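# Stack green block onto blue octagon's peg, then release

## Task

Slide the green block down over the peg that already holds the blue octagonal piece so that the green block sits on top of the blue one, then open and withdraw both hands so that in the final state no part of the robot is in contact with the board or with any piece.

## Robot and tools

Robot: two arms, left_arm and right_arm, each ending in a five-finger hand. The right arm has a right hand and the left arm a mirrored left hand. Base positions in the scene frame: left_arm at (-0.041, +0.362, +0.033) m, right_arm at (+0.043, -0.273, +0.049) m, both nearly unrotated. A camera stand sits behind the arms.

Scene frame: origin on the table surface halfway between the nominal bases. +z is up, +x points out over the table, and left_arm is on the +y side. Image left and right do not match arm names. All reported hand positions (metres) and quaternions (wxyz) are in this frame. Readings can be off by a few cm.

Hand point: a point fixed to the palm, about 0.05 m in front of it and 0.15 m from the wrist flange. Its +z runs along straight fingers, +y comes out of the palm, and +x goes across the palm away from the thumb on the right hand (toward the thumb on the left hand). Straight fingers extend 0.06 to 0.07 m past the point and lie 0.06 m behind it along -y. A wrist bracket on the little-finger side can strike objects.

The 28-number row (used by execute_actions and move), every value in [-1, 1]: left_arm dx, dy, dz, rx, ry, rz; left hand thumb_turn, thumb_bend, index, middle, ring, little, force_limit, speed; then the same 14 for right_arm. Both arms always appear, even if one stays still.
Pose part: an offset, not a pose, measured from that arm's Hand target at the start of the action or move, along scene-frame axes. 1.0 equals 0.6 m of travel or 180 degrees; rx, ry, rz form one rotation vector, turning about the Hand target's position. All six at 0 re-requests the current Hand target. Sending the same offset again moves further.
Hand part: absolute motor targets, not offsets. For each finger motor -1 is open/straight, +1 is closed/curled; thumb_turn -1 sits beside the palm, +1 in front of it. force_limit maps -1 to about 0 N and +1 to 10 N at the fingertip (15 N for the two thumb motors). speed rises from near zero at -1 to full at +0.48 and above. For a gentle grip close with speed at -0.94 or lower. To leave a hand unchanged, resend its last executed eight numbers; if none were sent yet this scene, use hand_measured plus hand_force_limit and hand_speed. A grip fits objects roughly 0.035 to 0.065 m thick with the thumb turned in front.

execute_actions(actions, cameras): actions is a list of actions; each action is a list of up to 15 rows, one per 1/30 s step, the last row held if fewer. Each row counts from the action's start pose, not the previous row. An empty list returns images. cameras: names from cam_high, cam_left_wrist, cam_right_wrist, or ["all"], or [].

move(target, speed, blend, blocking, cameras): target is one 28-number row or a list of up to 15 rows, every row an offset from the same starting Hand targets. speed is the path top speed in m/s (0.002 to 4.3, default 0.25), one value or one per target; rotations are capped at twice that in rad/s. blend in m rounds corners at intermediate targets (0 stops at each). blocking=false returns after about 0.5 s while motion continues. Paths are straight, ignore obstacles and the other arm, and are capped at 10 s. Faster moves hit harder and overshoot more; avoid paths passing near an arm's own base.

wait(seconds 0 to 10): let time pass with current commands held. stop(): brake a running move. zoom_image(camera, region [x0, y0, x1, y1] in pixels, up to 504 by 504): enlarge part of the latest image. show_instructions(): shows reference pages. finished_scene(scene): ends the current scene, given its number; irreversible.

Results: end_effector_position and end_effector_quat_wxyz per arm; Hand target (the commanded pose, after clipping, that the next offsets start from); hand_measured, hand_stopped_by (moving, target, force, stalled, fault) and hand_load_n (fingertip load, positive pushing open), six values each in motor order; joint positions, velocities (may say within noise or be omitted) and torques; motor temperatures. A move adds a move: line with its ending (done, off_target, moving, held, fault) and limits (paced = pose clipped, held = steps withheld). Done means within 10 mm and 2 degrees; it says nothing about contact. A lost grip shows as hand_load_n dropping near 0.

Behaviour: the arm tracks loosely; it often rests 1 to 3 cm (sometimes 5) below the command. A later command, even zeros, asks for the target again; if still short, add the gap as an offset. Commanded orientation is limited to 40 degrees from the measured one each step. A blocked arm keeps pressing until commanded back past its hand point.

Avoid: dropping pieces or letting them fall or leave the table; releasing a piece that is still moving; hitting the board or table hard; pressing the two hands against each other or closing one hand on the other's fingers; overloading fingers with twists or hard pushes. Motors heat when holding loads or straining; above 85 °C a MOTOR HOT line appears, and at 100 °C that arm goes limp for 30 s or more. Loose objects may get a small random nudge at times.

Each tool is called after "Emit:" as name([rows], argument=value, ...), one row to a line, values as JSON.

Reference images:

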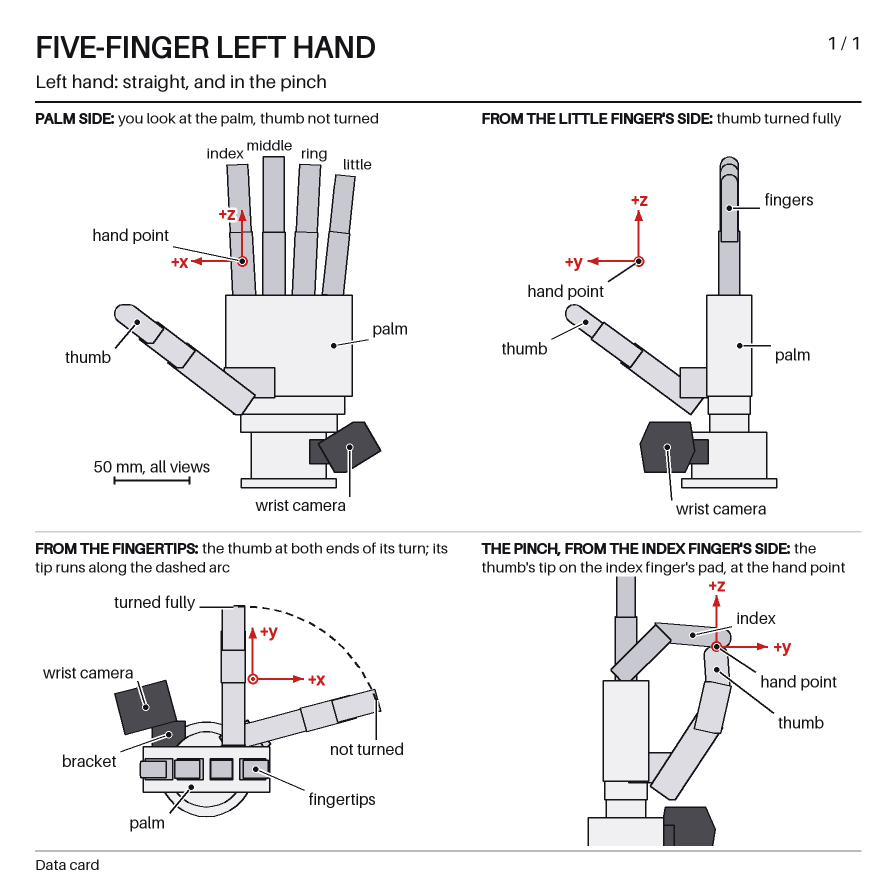

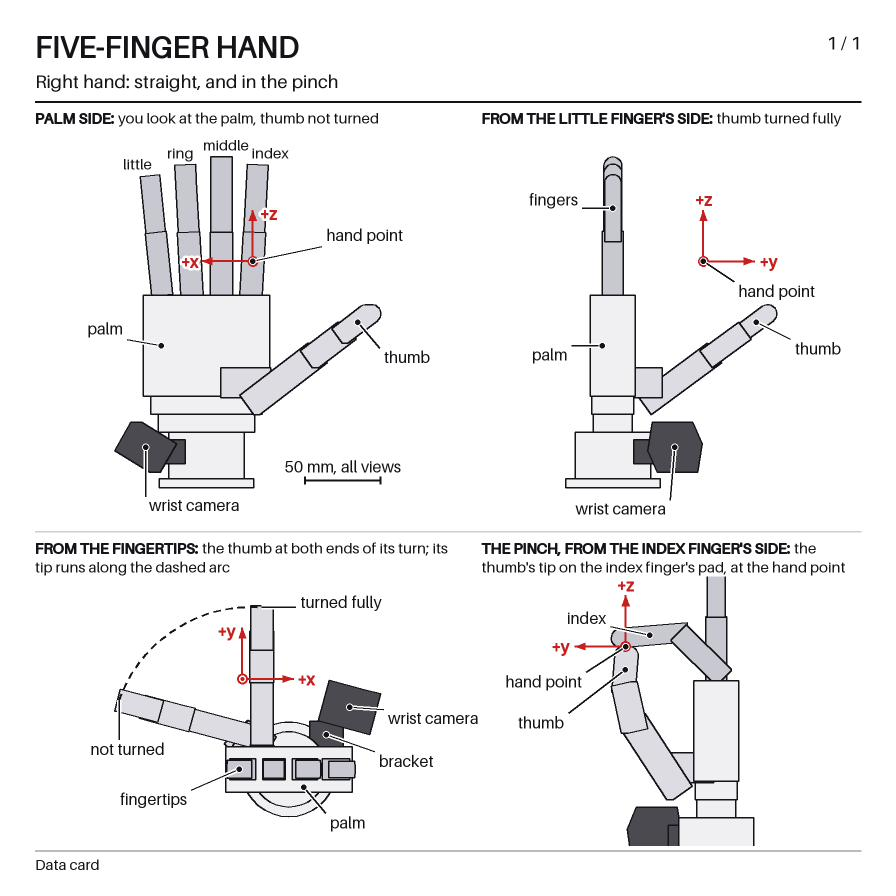

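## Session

Emit:
execute_actions(actions=[])

Emit:
zoom_image(camera="cam_high", region=[280, 50, 500, 230])

Scene clock: 0.00 s.
left_arm: end_effector_position=(+0.2337, +0.0521, +0.1556) hand_measured=(-1.000, -1.000, -1.000, -1.000, -1.000, -1.000) hand_load_n=(+0.0, +0.0, +0.0, +0.5, +0.0, +0.0) hand_stopped_by=(target, target, target, target, target, target) hand_force_limit=0.00 hand_speed=-0.80 end_effector_quat_wxyz=(+0.011, -0.173, +0.985, -0.001) | right_arm: end_effector_position=(+0.6203, -0.1717, +0.3968) hand_measured=(-1.000, -1.000, -1.000, -1.000, -1.000, -1.000) hand_load_n=(+0.0, +0.0, +0.0, +0.0, +0.0, +0.0) hand_stopped_by=(target, target, target, target, target, target) hand_force_limit=0.00 hand_speed=-0.80 end_effector_quat_wxyz=(-0.081, +0.936, +0.184, +0.288)
Joint positions: left_arm=[-0.844 1.633 1.333 -1.258 -0.017 0.384] | right_arm=[0.21 1.537 1.742 -1.182 -0.131 -1.681]
Joint velocities: within noise
Joint torques (N m): no reading
Motor temperatures (°C): left_arm=[23 28 32 24 23 23] | right_arm=[24 24 27 25 24 23]
Heat: left arm: hottest elbow 32 °C; right arm: hottest elbow 27 °C.
Hand target: left_arm +0.2397, +0.0455, +0.1630; +0.017, -0.174, +0.985, -0.012 | right_arm +0.6243, -0.1707, +0.4149; -0.082, +0.931, +0.184, +0.306

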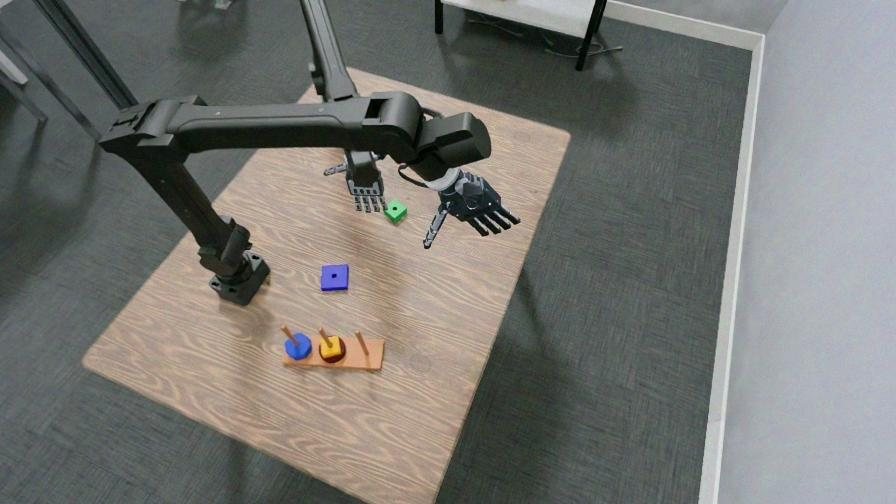

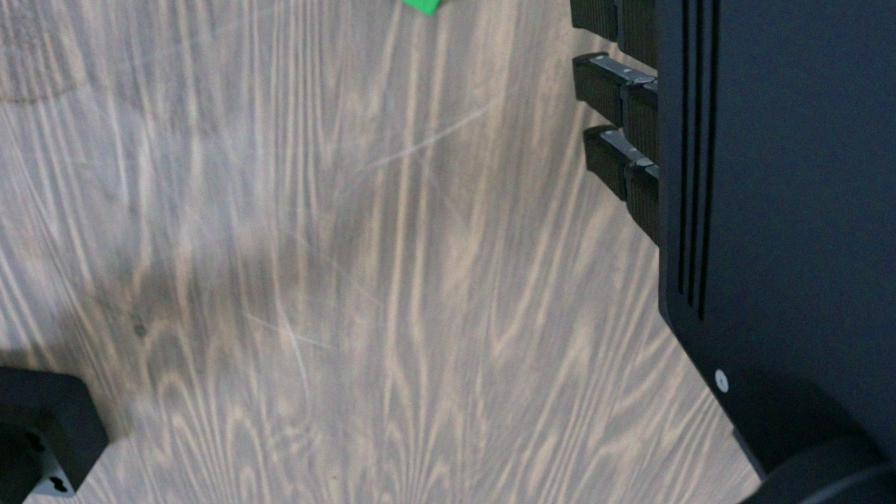

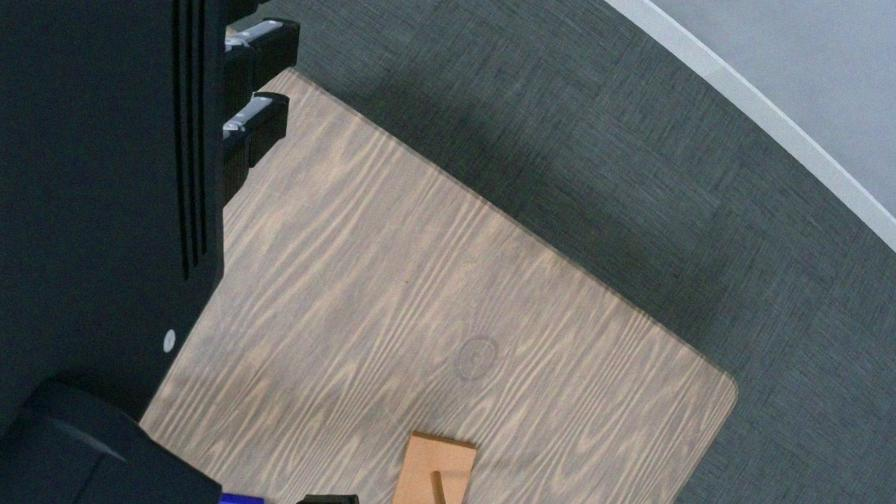

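Scaled by 2.291 from the camera's 896x504 image, which has a finer 1280x720 frame.

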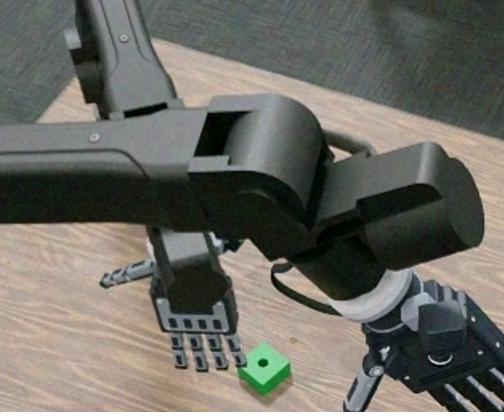

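Emit:
zoom_image(camera="cam_high", region=[260, 240, 420, 390])

Emit:
zoom_image(camera="cam_high", region=[370, 185, 430, 235])

Scaled by 3.150 from the camera's 896x504 image, which has a finer 1280x720 frame.

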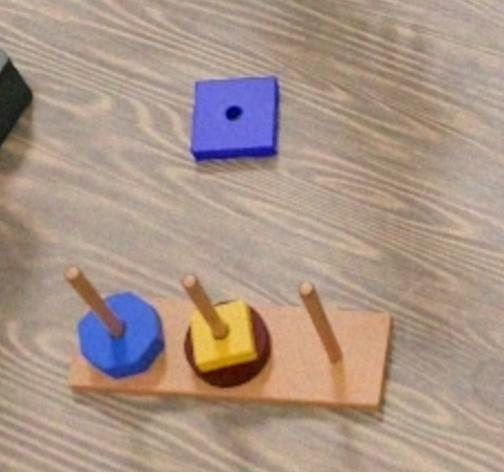

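Scaled by 8.400 from the camera's 896x504 image, which has a finer 1280x720 frame.

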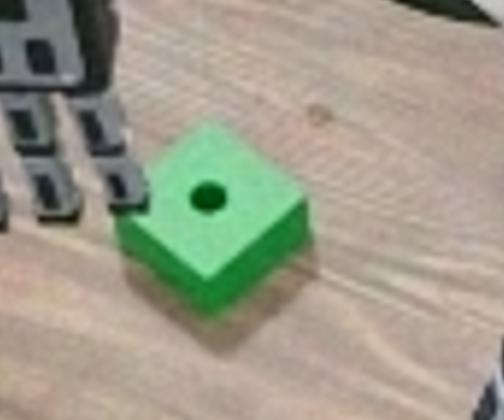

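Emit:
move([
  [0.0,0.05,0.15,0,0,0,-1,-1,-1,-1,-1,-1,0,-0.8,0,0,0,0,0,0,1,-1,-0.45,-0.45,1,1,-0.2,-0.2],
  [0.017,0.59,0.31,0,0,0,-1,-1,-1,-1,-1,-1,0,-0.8,-0.05,0.05,0.0,0.03,0.036,-0.017,1,-1,-0.45,-0.45,1,1,-0.2,-0.2],
], speed=0.3, blend=[0.03,0], cameras=["cam_high"])

Emit:
zoom_image(camera="cam_high", region=[370, 185, 430, 235])

Scene clock: 207.83 s.
left_arm: end_effector_position=(+0.2460, +0.3973, +0.3353) hand_measured=(-1.000, -1.000, -1.000, -1.000, -1.000, -1.000) hand_load_n=(+0.0, -0.5, +0.0, +0.0, +0.0, +0.0) hand_stopped_by=(target, target, target, target, target, target) hand_force_limit=0.00 hand_speed=-0.80 end_effector_quat_wxyz=(+0.032, -0.176, +0.984, -0.008) | right_arm: end_effector_position=(+0.5898, -0.1509, +0.3897) hand_measured=(+1.000, -1.000, -0.450, -0.450, +1.000, +1.000) hand_load_n=(+0.0, +0.0, +0.0, +0.0, +0.5, +0.0) hand_stopped_by=(target, target, target, target, target, target) hand_force_limit=-0.20 hand_speed=-0.20 end_effector_quat_wxyz=(-0.121, +0.952, +0.137, +0.244)
Joint positions: left_arm=[-0.034 1.187 1.361 -1.679 0.003 1.188] | right_arm=[0.236 1.537 1.759 -1.268 -0.176 -1.546]
Joint torques (N m): left_arm=[-0.44 -5.83 10.18 -0.34 0.09 0.08] | right_arm=[0.67 -13.16 11.59 0.91 -0.12 0.11]
Motor temperatures (°C): left_arm=[23 31 43 24 22 23] | right_arm=[24 27 40 25 24 23]
Heat: left arm: hottest elbow 43 °C; right arm: hottest elbow 40 °C.
Hand target: left_arm +0.2499, +0.3994, +0.3491; +0.017, -0.174, +0.985, -0.011 | right_arm +0.5943, -0.1407, +0.4149; -0.127, +0.946, +0.140, +0.263
Off the commanded pose: left_arm 0.014 m, 2 deg | right_arm 0.028 m, 2 deg.
joint sent to its limit (left arm) — joint 4 (wrist pitch), lower limit. The joint targets are off in orientation, not in position.
move: off_target (left_arm, right_arm); blend cut to 0 m at target 1
Images, in order (width x height): cam_high 896x504.

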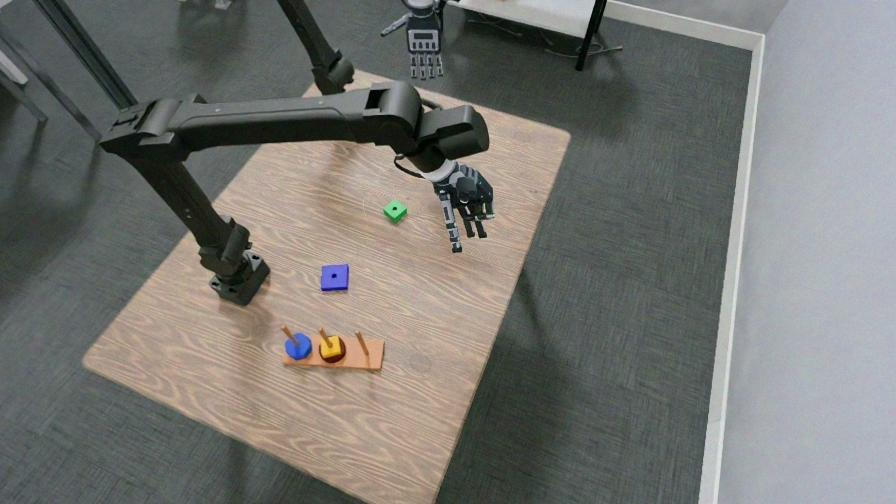

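Scaled by 8.400 from the camera's 896x504 image, which has a finer 1280x720 frame.

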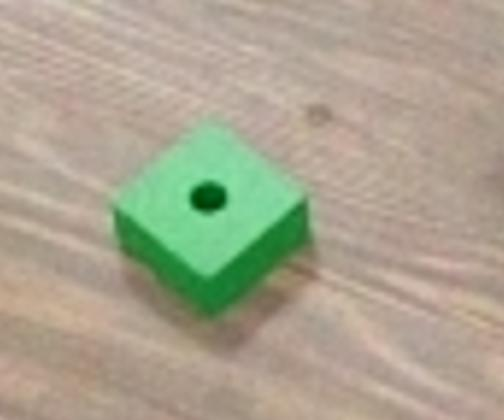

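Emit:
move(target=[0,0,0,0,0,0,-1,-1,-1,-1,-1,-1,0,-0.8,-0.5355,0.4062,-0.3582,0.2765,0.3279,-0.1573,1,-1,-0.45,-0.45,1,1,-0.2,-0.2], speed=0.25, cameras=["cam_high","cam_right_wrist"])

Emit:
zoom_image(camera="cam_high", region=[360, 150, 440, 230])

Scene clock: 227.07 s.
left_arm: end_effector_position=(+0.2461, +0.3973, +0.3353) hand_measured=(-1.000, -1.000, -1.000, -1.000, -1.000, -1.000) hand_load_n=(+0.0, +0.0, +0.0, +0.0, +0.0, +0.0) hand_stopped_by=(target, target, target, target, target, target) hand_force_limit=0.00 hand_speed=-0.80 end_effector_quat_wxyz=(+0.032, -0.176, +0.984, -0.008) | right_arm: end_effector_position=(+0.2752, +0.0976, +0.1916) hand_measured=(+1.000, -1.000, -0.450, -0.450, +1.000, +1.000) hand_load_n=(+0.0, +0.0, +0.0, +0.0, +0.0, +0.0) hand_stopped_by=(target, target, target, target, target, target) hand_force_limit=-0.20 hand_speed=-0.20 end_effector_quat_wxyz=(-0.469, +0.820, -0.282, -0.167)
Joint positions: left_arm=[-0.034 1.187 1.361 -1.679 0.003 1.189] | right_arm=[0.608 1.303 0.762 -0.244 -0.777 0.063]
Joint torques (N m): left_arm=[-0.44 -6.12 10.03 -0.27 0.12 0.04] | right_arm=[0.56 -9.52 6.75 2.19 -0.34 0.14]
Heat: left arm: hottest elbow 43 °C; right arm: hottest elbow 42 °C.
Hand target: left_arm +0.2499, +0.3994, +0.3491; +0.017, -0.174, +0.985, -0.011 | right_arm +0.2731, +0.1031, +0.2000; -0.479, +0.818, -0.274, -0.164
Off the commanded pose: left_arm 0.014 m, 2 deg | right_arm 0.010 m, 2 deg.
joint sent to its limit (left arm) — joint 4 (wrist pitch), lower limit. The joint targets are off in orientation, not in position.
move: off_target (left_arm)
Images, in order (width x height): cam_high 896x504, cam_right_wrist 896x504.

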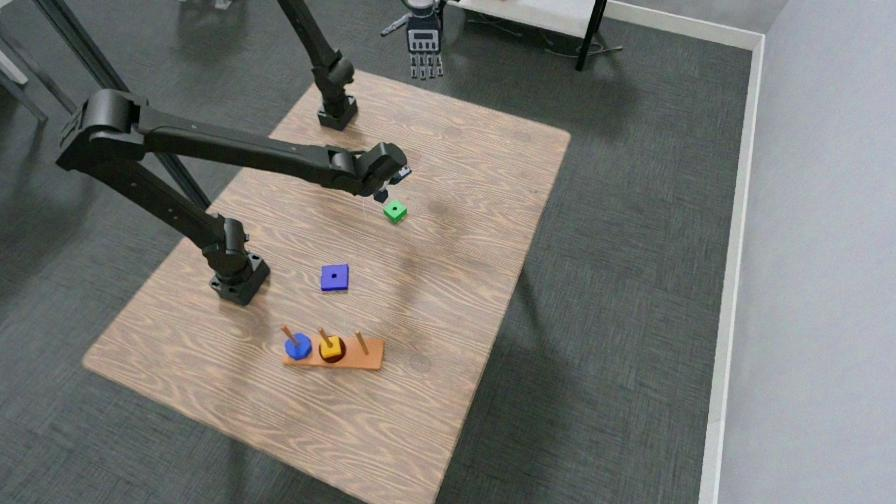

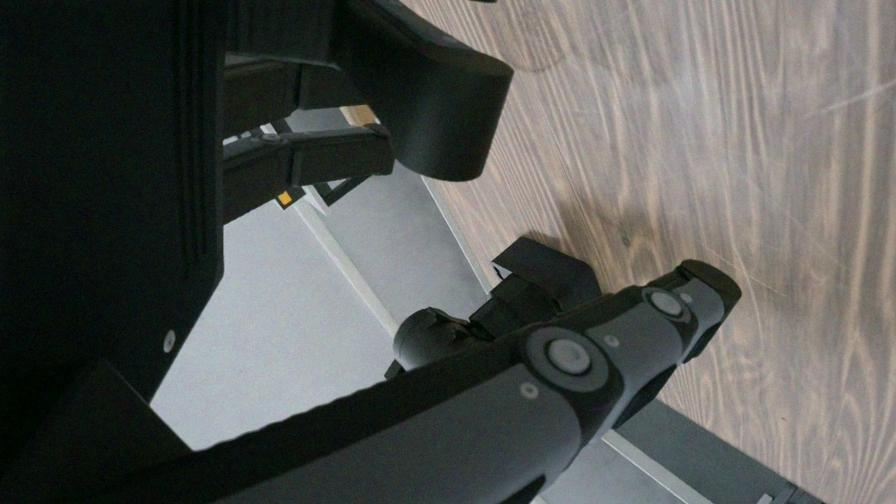

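Scaled by 6.300 from the camera's 896x504 image, which has a finer 1280x720 frame.

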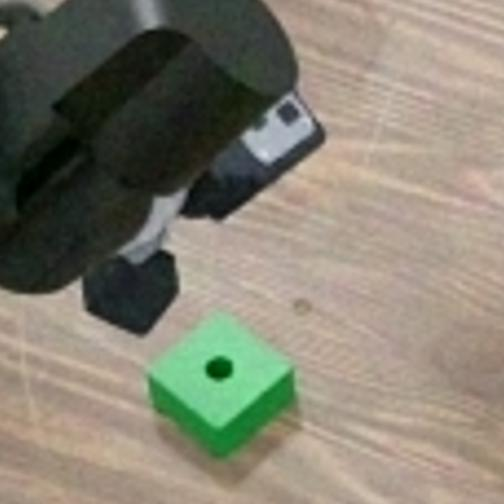

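Emit:
move(target=[0,0,0,0,0,0,-1,-1,-1,-1,-1,-1,0,-0.8,0,0,-0.14,0,0,0,1,-1,-0.45,-0.45,1,1,-0.2,-0.2], speed=0.2, cameras=["cam_high","cam_right_wrist","cam_left_wrist"])

Emit:
zoom_image(camera="cam_high", region=[360, 150, 440, 230])

Scene clock: 251.17 s.
left_arm: end_effector_position=(+0.2461, +0.3973, +0.3353) hand_measured=(-1.000, -1.000, -1.000, -1.000, -1.000, -1.000) hand_load_n=(+0.0, +0.0, +0.0, +0.0, +0.0, +0.0) hand_stopped_by=(target, target, target, target, target, target) hand_force_limit=0.00 hand_speed=-0.80 end_effector_quat_wxyz=(+0.032, -0.176, +0.984, -0.008) | right_arm: end_effector_position=(+0.2741, +0.0967, +0.1134) hand_measured=(+1.000, -1.000, -0.450, -0.450, +1.000, +1.000) hand_load_n=(+0.0, -0.5, +0.0, +0.0, +0.0, +0.0) hand_stopped_by=(target, target, target, target, target, target) hand_force_limit=-0.20 hand_speed=-0.20 end_effector_quat_wxyz=(-0.474, +0.819, -0.279, -0.163)
Joint positions: left_arm=[-0.034 1.187 1.361 -1.679 0.003 1.189] | right_arm=[0.608 1.459 0.649 0.04 -0.775 0.064]
Joint torques (N m): left_arm=[-0.21 -6.18 10.17 -0.25 0.11 0.03] | right_arm=[0.56 -8.82 5.75 2.25 -0.38 0.15]
Heat: left arm: hottest elbow 44 °C; right arm: hottest elbow 40 °C.
Hand target: left_arm +0.2499, +0.3994, +0.3491; +0.017, -0.174, +0.985, -0.011 | right_arm +0.2730, +0.1030, +0.1159; -0.479, +0.818, -0.274, -0.164
Off the commanded pose: left_arm 0.014 m, 2 deg | right_arm 0.007 m, 1 deg.
joint sent to its limit (left arm) — joint 4 (wrist pitch), lower limit. The joint targets are off in orientation, not in position.
move: off_target (left_arm)

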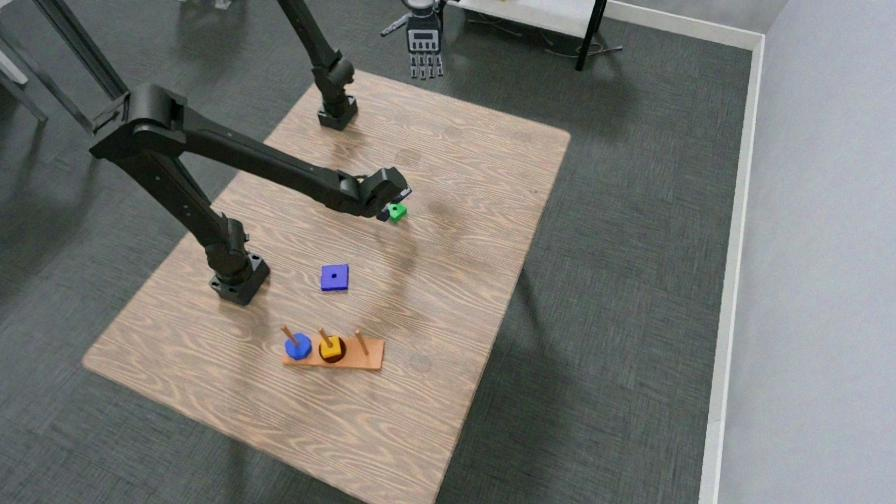

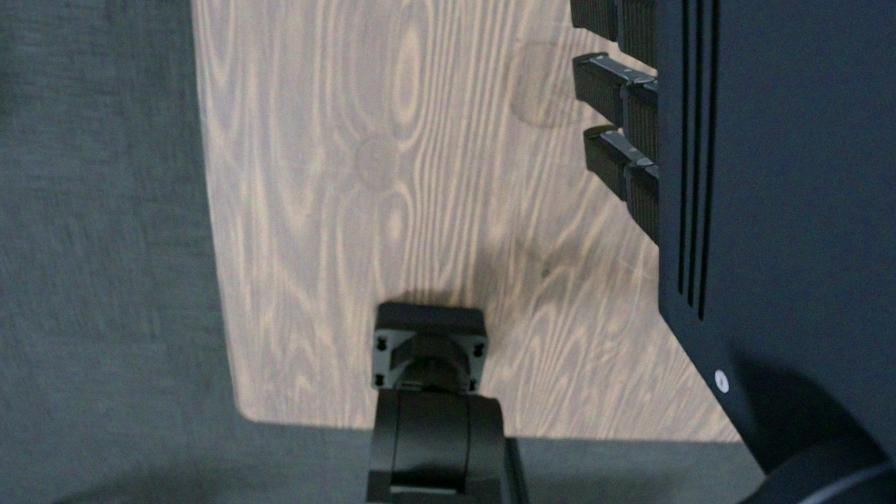

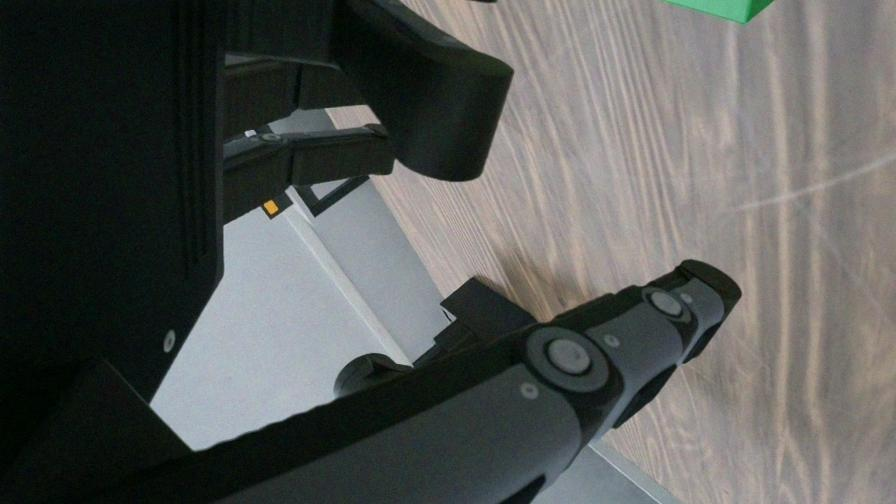

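Scaled by 6.300 from the camera's 896x504 image, which has a finer 1280x720 frame.

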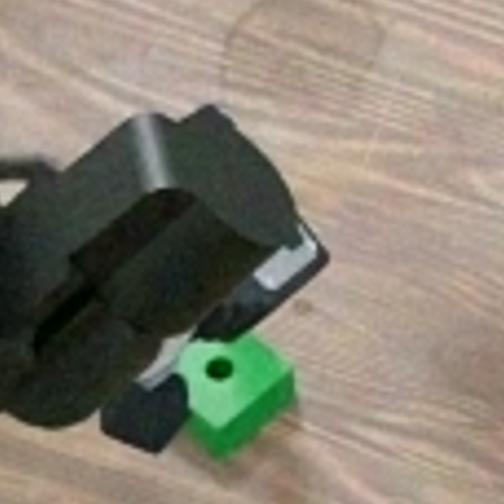

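Emit:
move(target=[0,0,0,0,0,0,-1,-1,-1,-1,-1,-1,0,-0.8,0.067,-0.005,0,0,0,0,1,-1,-0.45,-0.45,1,1,-0.2,-0.2], speed=0.2, cameras=["cam_high","cam_right_wrist"])

Emit:
zoom_image(camera="cam_high", region=[360, 170, 440, 240])

Scene clock: 277.50 s.
left_arm: end_effector_position=(+0.2461, +0.3973, +0.3353) hand_measured=(-1.000, -1.000, -1.000, -1.000, -1.000, -1.000) hand_load_n=(+0.0, +0.0, +0.0, +0.5, +0.0, +0.0) hand_stopped_by=(target, target, target, target, target, target) hand_force_limit=0.00 hand_speed=-0.80 end_effector_quat_wxyz=(+0.032, -0.176, +0.984, -0.008) | right_arm: end_effector_position=(+0.2963, +0.0937, +0.1070) hand_measured=(+1.000, -1.000, -0.450, -0.450, +1.000, +1.000) hand_load_n=(+0.0, +0.0, +0.0, +0.0, +0.0, +0.0) hand_stopped_by=(target, target, target, target, target, target) hand_force_limit=-0.20 hand_speed=-0.20 end_effector_quat_wxyz=(-0.470, +0.819, -0.280, -0.173)
Joint positions: left_arm=[-0.034 1.187 1.361 -1.679 0.003 1.189] | right_arm=[0.563 1.525 0.705 0 -0.82 0.018]
Joint torques (N m): left_arm=[-0.32 -6.18 10.09 -0.34 0.12 0.03] | right_arm=[-1.38 -9.29 8.4 1.02 -0.58 -0.05]
Heat: left arm: hottest elbow 44 °C; right arm: hottest elbow 38 °C.
Hand target: left_arm +0.2499, +0.3994, +0.3491; +0.017, -0.174, +0.985, -0.011 | right_arm +0.3133, +0.1001, +0.1160; -0.479, +0.818, -0.273, -0.164
Off the commanded pose: left_arm 0.014 m, 2 deg | right_arm 0.020 m, 2 deg.
joint sent to its limit (left arm) — joint 4 (wrist pitch), lower limit. The joint targets are off in orientation, not in position.
move: off_target (left_arm, right_arm)
Images, in order (width x height): cam_high 896x504, cam_right_wrist 896x504.

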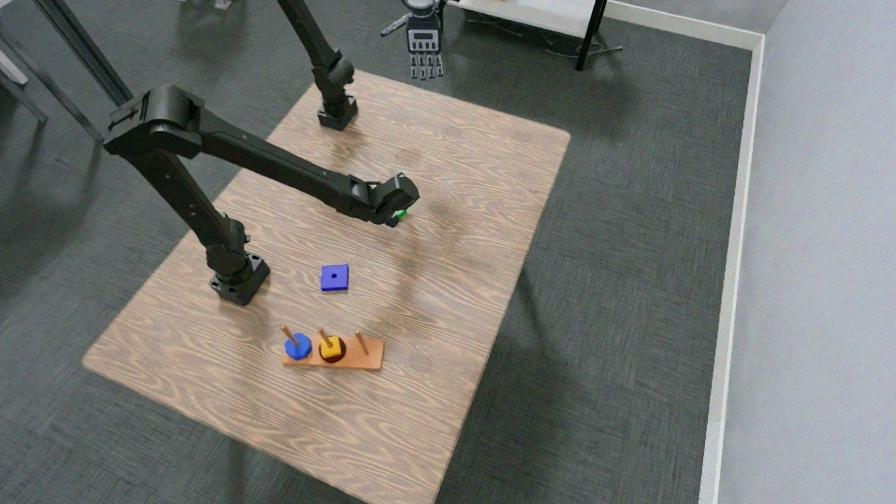

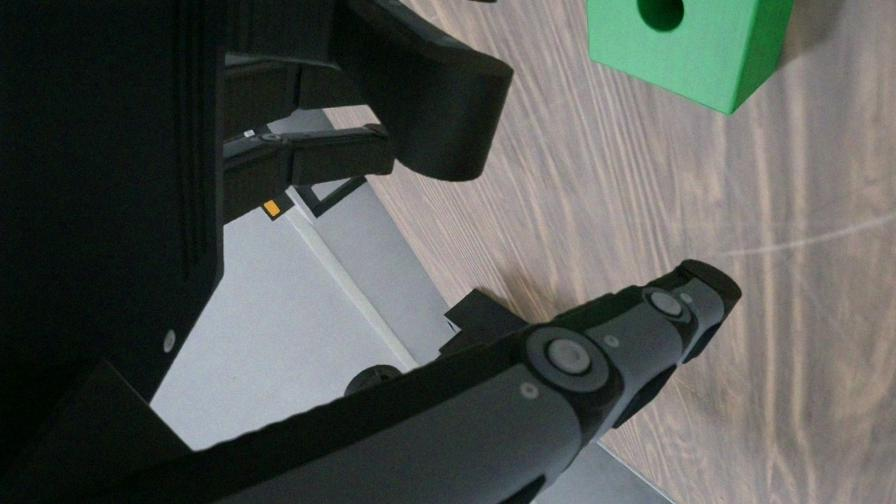

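Scaled by 6.300 from the camera's 896x504 image, which has a finer 1280x720 frame.

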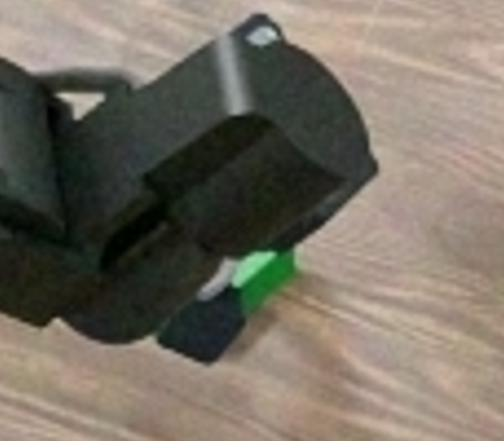

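Emit:
zoom_image(camera="cam_right_wrist", region=[540, 0, 840, 160])

Scaled by 1.680 from the camera's 896x504 image, which has a finer 1280x720 frame.

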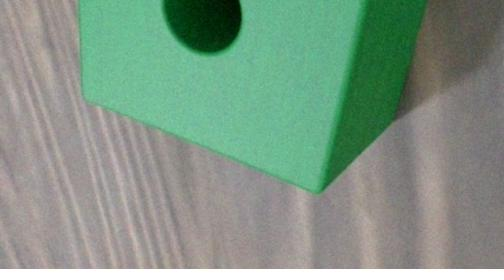

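Emit:
move(target=[0,0,0,0,0,0,-1,-1,-1,-1,-1,-1,0,-0.8,0.036,-0.008,-0.055,0,0,0,1,-1,-0.45,-0.45,1,1,-0.2,-0.2], speed=0.15, cameras=["cam_right_wrist"])

Emit:
zoom_image(camera="cam_right_wrist", region=[420, 0, 780, 260])

Scene clock: 333.77 s.
left_arm: end_effector_position=(+0.2461, +0.3973, +0.3353) hand_measured=(-1.000, -1.000, -1.000, -1.000, -1.000, -1.000) hand_load_n=(+0.0, +0.0, +0.0, +0.0, +0.0, +0.0) hand_stopped_by=(target, target, target, target, target, target) hand_force_limit=0.00 hand_speed=-0.80 end_effector_quat_wxyz=(+0.032, -0.176, +0.984, -0.008) | right_arm: end_effector_position=(+0.3131, +0.0876, +0.0735) hand_measured=(+1.000, -1.000, -0.450, -0.450, +1.000, +1.000) hand_load_n=(+0.0, +0.0, +0.0, +0.0, +0.0, +0.0) hand_stopped_by=(target, target, target, target, target, target) hand_force_limit=-0.20 hand_speed=-0.20 end_effector_quat_wxyz=(-0.461, +0.821, -0.286, -0.181)
Joint positions: left_arm=[-0.034 1.187 1.361 -1.679 0.003 1.189] | right_arm=[0.526 1.639 0.732 0.029 -0.846 -0.025]
Joint torques (N m): left_arm=[-0.21 -5.83 10.02 -0.27 0.11 0.05] | right_arm=[-1.61 -10.4 7.61 2.02 -0.62 -0.03]
Heat: left arm: hottest elbow 45 °C; right arm: hottest elbow 39 °C.
Hand target: left_arm +0.2499, +0.3994, +0.3491; +0.017, -0.174, +0.985, -0.011 | right_arm +0.3348, +0.0953, +0.0829; -0.479, +0.818, -0.274, -0.164
Off the commanded pose: left_arm 0.014 m, 2 deg | right_arm 0.025 m, 3 deg.
joint sent to its limit (left arm) — joint 4 (wrist pitch), lower limit. The joint targets are off in orientation, not in position.
move: off_target (left_arm, right_arm)
Images, in order (width x height): cam_right_wrist 896x504.

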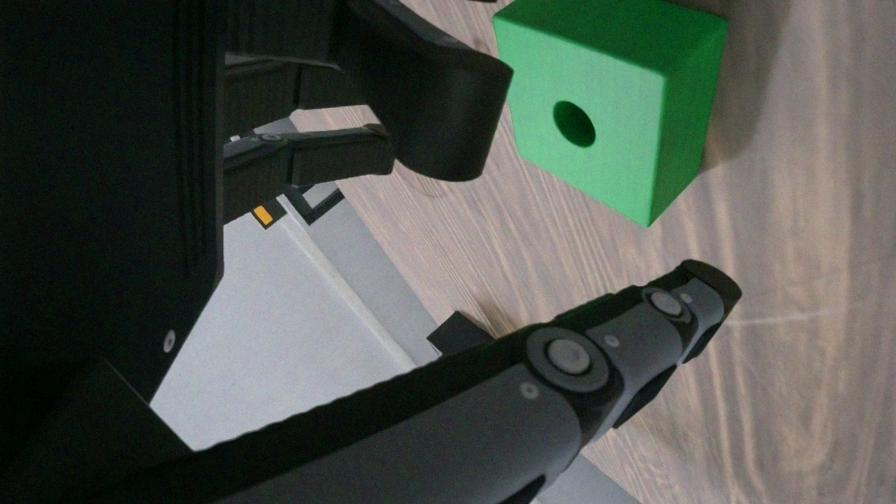

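Scaled by 1.400 from the camera's 896x504 image, which has a finer 1280x720 frame.

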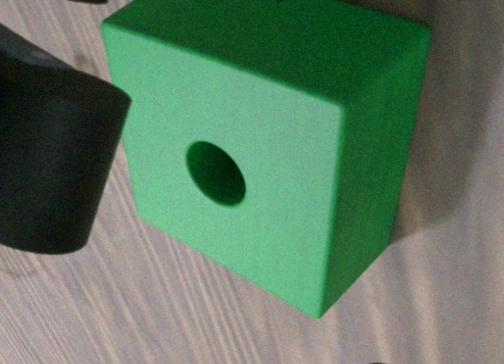

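Emit:
move(target=[0,0,0,0,0,0,-1,-1,-1,-1,-1,-1,0,-0.8,0.027,0.005,-0.045,0,0,0,1,-1,-0.45,-0.45,1,1,-0.2,-0.2], speed=0.1, cameras=["cam_high","cam_right_wrist"])

Emit:
zoom_image(camera="cam_right_wrist", region=[400, 20, 760, 380])

Scene clock: 372.17 s.
left_arm: end_effector_position=(+0.2461, +0.3973, +0.3353) hand_measured=(-1.000, -1.000, -1.000, -1.000, -1.000, -1.000) hand_load_n=(+0.0, +0.0, +0.0, +0.0, +0.0, +0.0) hand_stopped_by=(target, target, target, target, target, target) hand_force_limit=0.00 hand_speed=-0.80 end_effector_quat_wxyz=(+0.032, -0.176, +0.984, -0.008) | right_arm: end_effector_position=(+0.3293, +0.0920, +0.0482) hand_measured=(+1.000, -1.000, -0.450, -0.450, +1.000, +1.000) hand_load_n=(+0.0, +0.0, +0.0, +0.0, +0.0, +0.0) hand_stopped_by=(target, target, target, target, target, target) hand_force_limit=-0.20 hand_speed=-0.20 end_effector_quat_wxyz=(-0.461, +0.821, -0.284, -0.181)
Joint positions: left_arm=[-0.034 1.187 1.361 -1.679 0.003 1.189] | right_arm=[0.514 1.736 0.766 0.083 -0.855 -0.04]
Joint torques (N m): left_arm=[-0.62 -6.07 10.06 -0.29 0.12 0.04] | right_arm=[-1.73 -11.34 7.06 2 -0.63 -0.04]
Heat: left arm: hottest elbow 46 °C; right arm: hottest elbow 37 °C.
Hand target: left_arm +0.2499, +0.3994, +0.3491; +0.017, -0.174, +0.985, -0.011 | right_arm +0.3510, +0.0983, +0.0560; -0.479, +0.818, -0.274, -0.164
Off the commanded pose: left_arm 0.014 m, 2 deg | right_arm 0.024 m, 3 deg.
joint sent to its limit (left arm) — joint 4 (wrist pitch), lower limit. The joint targets are off in orientation, not in position.
move: off_target (left_arm, right_arm)
Images, in order (width x height): cam_high 896x504, cam_right_wrist 896x504.

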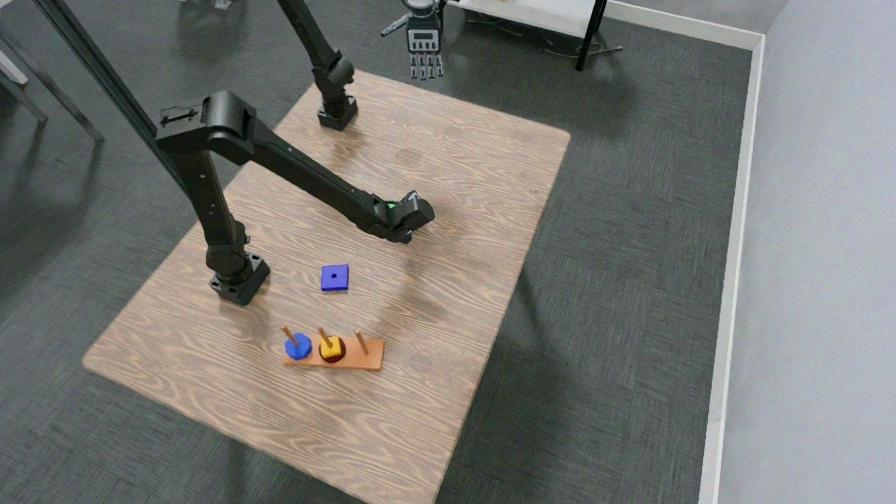

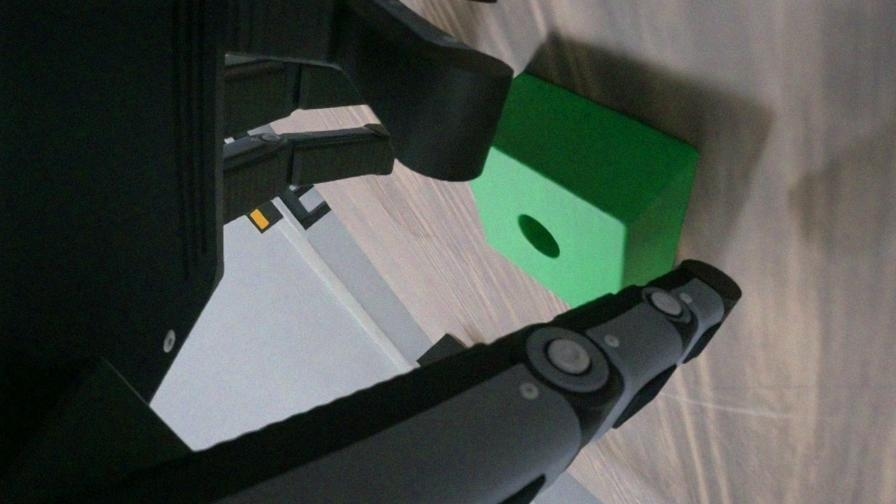

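Scaled by 1.400 from the camera's 896x504 image, which has a finer 1280x720 frame.

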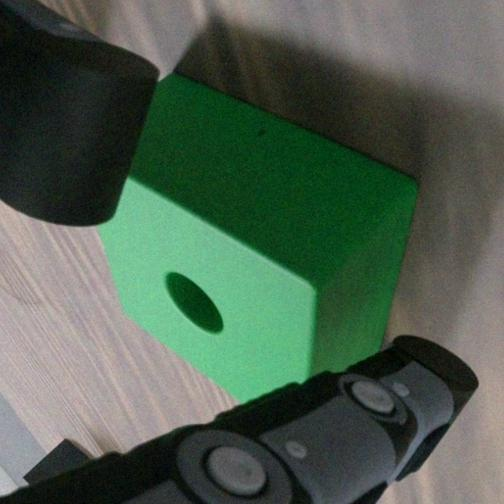

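Emit:
move(target=[0,0,0,0,0,0,-1,-1,-1,-1,-1,-1,0,-0.8,0.0,-0.0075,-0.017,0,0,-0.028,1,-1,-0.45,-0.45,1,1,-0.2,-0.2], speed=0.1, cameras=["cam_high","cam_right_wrist"])

Emit:
zoom_image(camera="cam_right_wrist", region=[400, 20, 760, 380])

Scene clock: 390.83 s.
left_arm: end_effector_position=(+0.2461, +0.3973, +0.3353) hand_measured=(-1.000, -1.000, -1.000, -1.000, -1.000, -1.000) hand_load_n=(+0.0, +0.0, +0.0, +0.0, +0.0, +0.0) hand_stopped_by=(target, target, target, target, target, target) hand_force_limit=0.00 hand_speed=-0.80 end_effector_quat_wxyz=(+0.032, -0.176, +0.984, -0.008) | right_arm: end_effector_position=(+0.3445, +0.0968, +0.0479) hand_measured=(+1.000, -1.000, -0.450, -0.450, +1.000, +1.000) hand_load_n=(+0.0, +0.0, +0.0, +0.0, +0.0, +0.0) hand_stopped_by=(target, target, target, target, target, target) hand_force_limit=-0.20 hand_speed=-0.20 end_effector_quat_wxyz=(-0.483, +0.809, -0.301, -0.146)
Joint positions: left_arm=[-0.034 1.187 1.361 -1.679 0.003 1.189] | right_arm=[0.513 1.736 0.74 0.214 -0.801 0.03]
Joint torques (N m): left_arm=[-0.09 -6.3 10.09 -0.29 0.11 0.04] | right_arm=[-1.73 -11.11 4.3 2.15 -0.35 0.14]
Heat: left arm: hottest elbow 46 °C; right arm: hottest elbow 37 °C.
Hand target: left_arm +0.2499, +0.3994, +0.3491; +0.017, -0.174, +0.985, -0.011 | right_arm +0.3511, +0.0937, +0.0458; -0.486, +0.805, -0.309, -0.142
Off the commanded pose: left_arm 0.014 m, 2 deg | right_arm 0.007 m, 1 deg.
joint sent to its limit (left arm) — joint 4 (wrist pitch), lower limit. The joint targets are off in orientation, not in position.
move: off_target (left_arm)
Images, in order (width x height): cam_high 896x504, cam_right_wrist 896x504.

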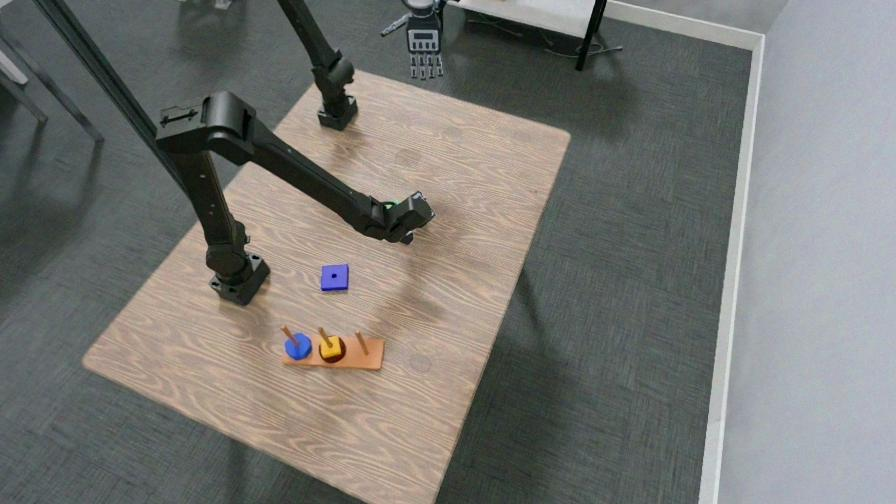

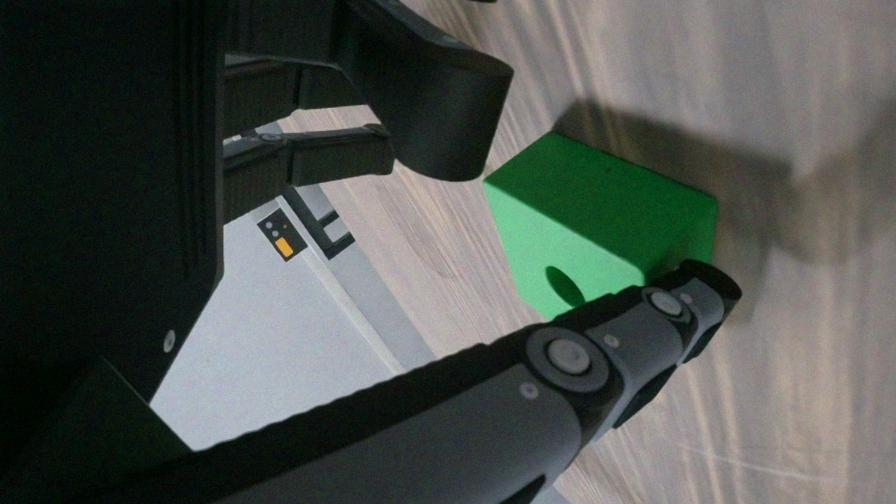

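Scaled by 1.400 from the camera's 896x504 image, which has a finer 1280x720 frame.

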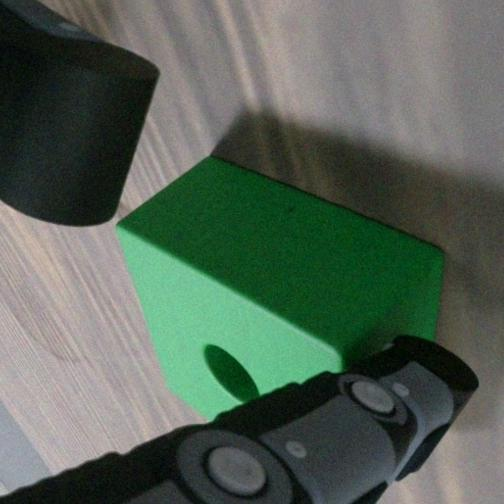

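Emit:
move(target=[0,0,0,0,0,0,-1,-1,-1,-1,-1,-1,0,-0.8,-0.022,-0.0195,-0.010,0,0,0.012,1,-1,-0.45,-0.45,1,1,-0.2,-0.2], speed=0.1, cameras=["cam_right_wrist"])

Emit:
zoom_image(camera="cam_right_wrist", region=[400, 20, 760, 380])

Scene clock: 419.77 s.
left_arm: end_effector_position=(+0.2461, +0.3973, +0.3353) hand_measured=(-1.000, -1.000, -1.000, -1.000, -1.000, -1.000) hand_load_n=(+0.0, +0.0, +0.0, +0.0, +0.0, +0.0) hand_stopped_by=(target, target, target, target, target, target) hand_force_limit=0.00 hand_speed=-0.80 end_effector_quat_wxyz=(+0.032, -0.176, +0.984, -0.008) | right_arm: end_effector_position=(+0.3334, +0.0875, +0.0427) hand_measured=(+1.000, -1.000, -0.450, -0.450, +1.000, +1.000) hand_load_n=(+0.0, +0.0, +0.0, +0.5, +0.0, +0.0) hand_stopped_by=(target, target, target, target, target, target) hand_force_limit=-0.20 hand_speed=-0.20 end_effector_quat_wxyz=(-0.482, +0.811, -0.293, -0.157)
Joint positions: left_arm=[-0.034 1.187 1.361 -1.679 0.003 1.189] | right_arm=[0.502 1.736 0.714 0.214 -0.832 0.003]
Joint torques (N m): left_arm=[-0.56 -5.95 10.1 -0.25 0.11 0.05] | right_arm=[-1.9 -11.16 3.95 1.61 -0.52 -0.04]
Motor temperatures (°C): left_arm=[23 30 46 24 22 23] | right_arm=[24 27 35 26 25 23]
Heat: left arm: hottest elbow 46 °C; right arm: hottest elbow 35 °C.
Hand target: left_arm +0.2499, +0.3994, +0.3491; +0.017, -0.174, +0.985, -0.011 | right_arm +0.3379, +0.0822, +0.0399; -0.483, +0.811, -0.294, -0.152
Off the commanded pose: left_arm 0.014 m, 2 deg | right_arm 0.008 m, 1 deg.
joint sent to its limit (left arm) — joint 4 (wrist pitch), lower limit. The joint targets are off in orientation, not in position.
move: off_target (left_arm)
Images, in order (width x height): cam_right_wrist 896x504.

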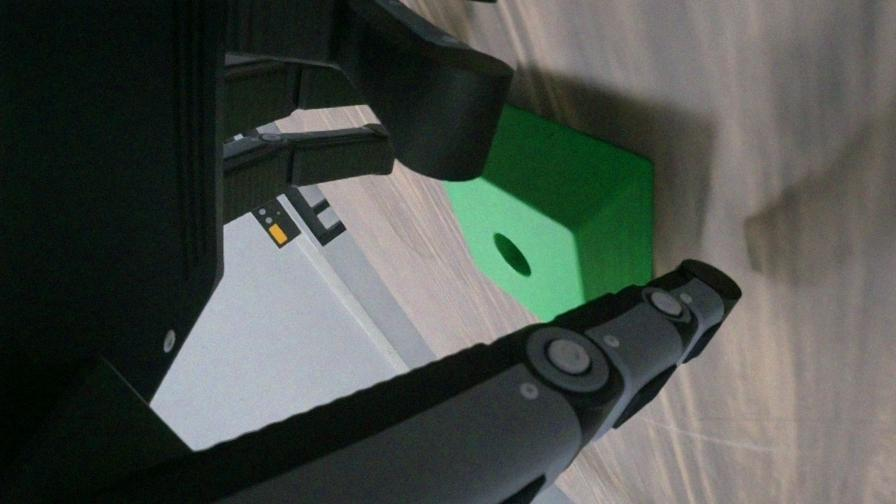

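Scaled by 1.400 from the camera's 896x504 image, which has a finer 1280x720 frame.

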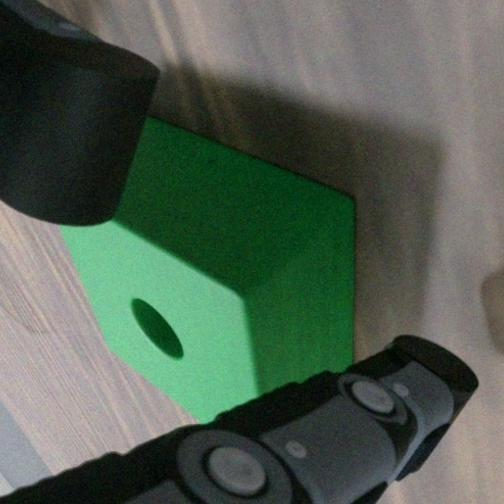

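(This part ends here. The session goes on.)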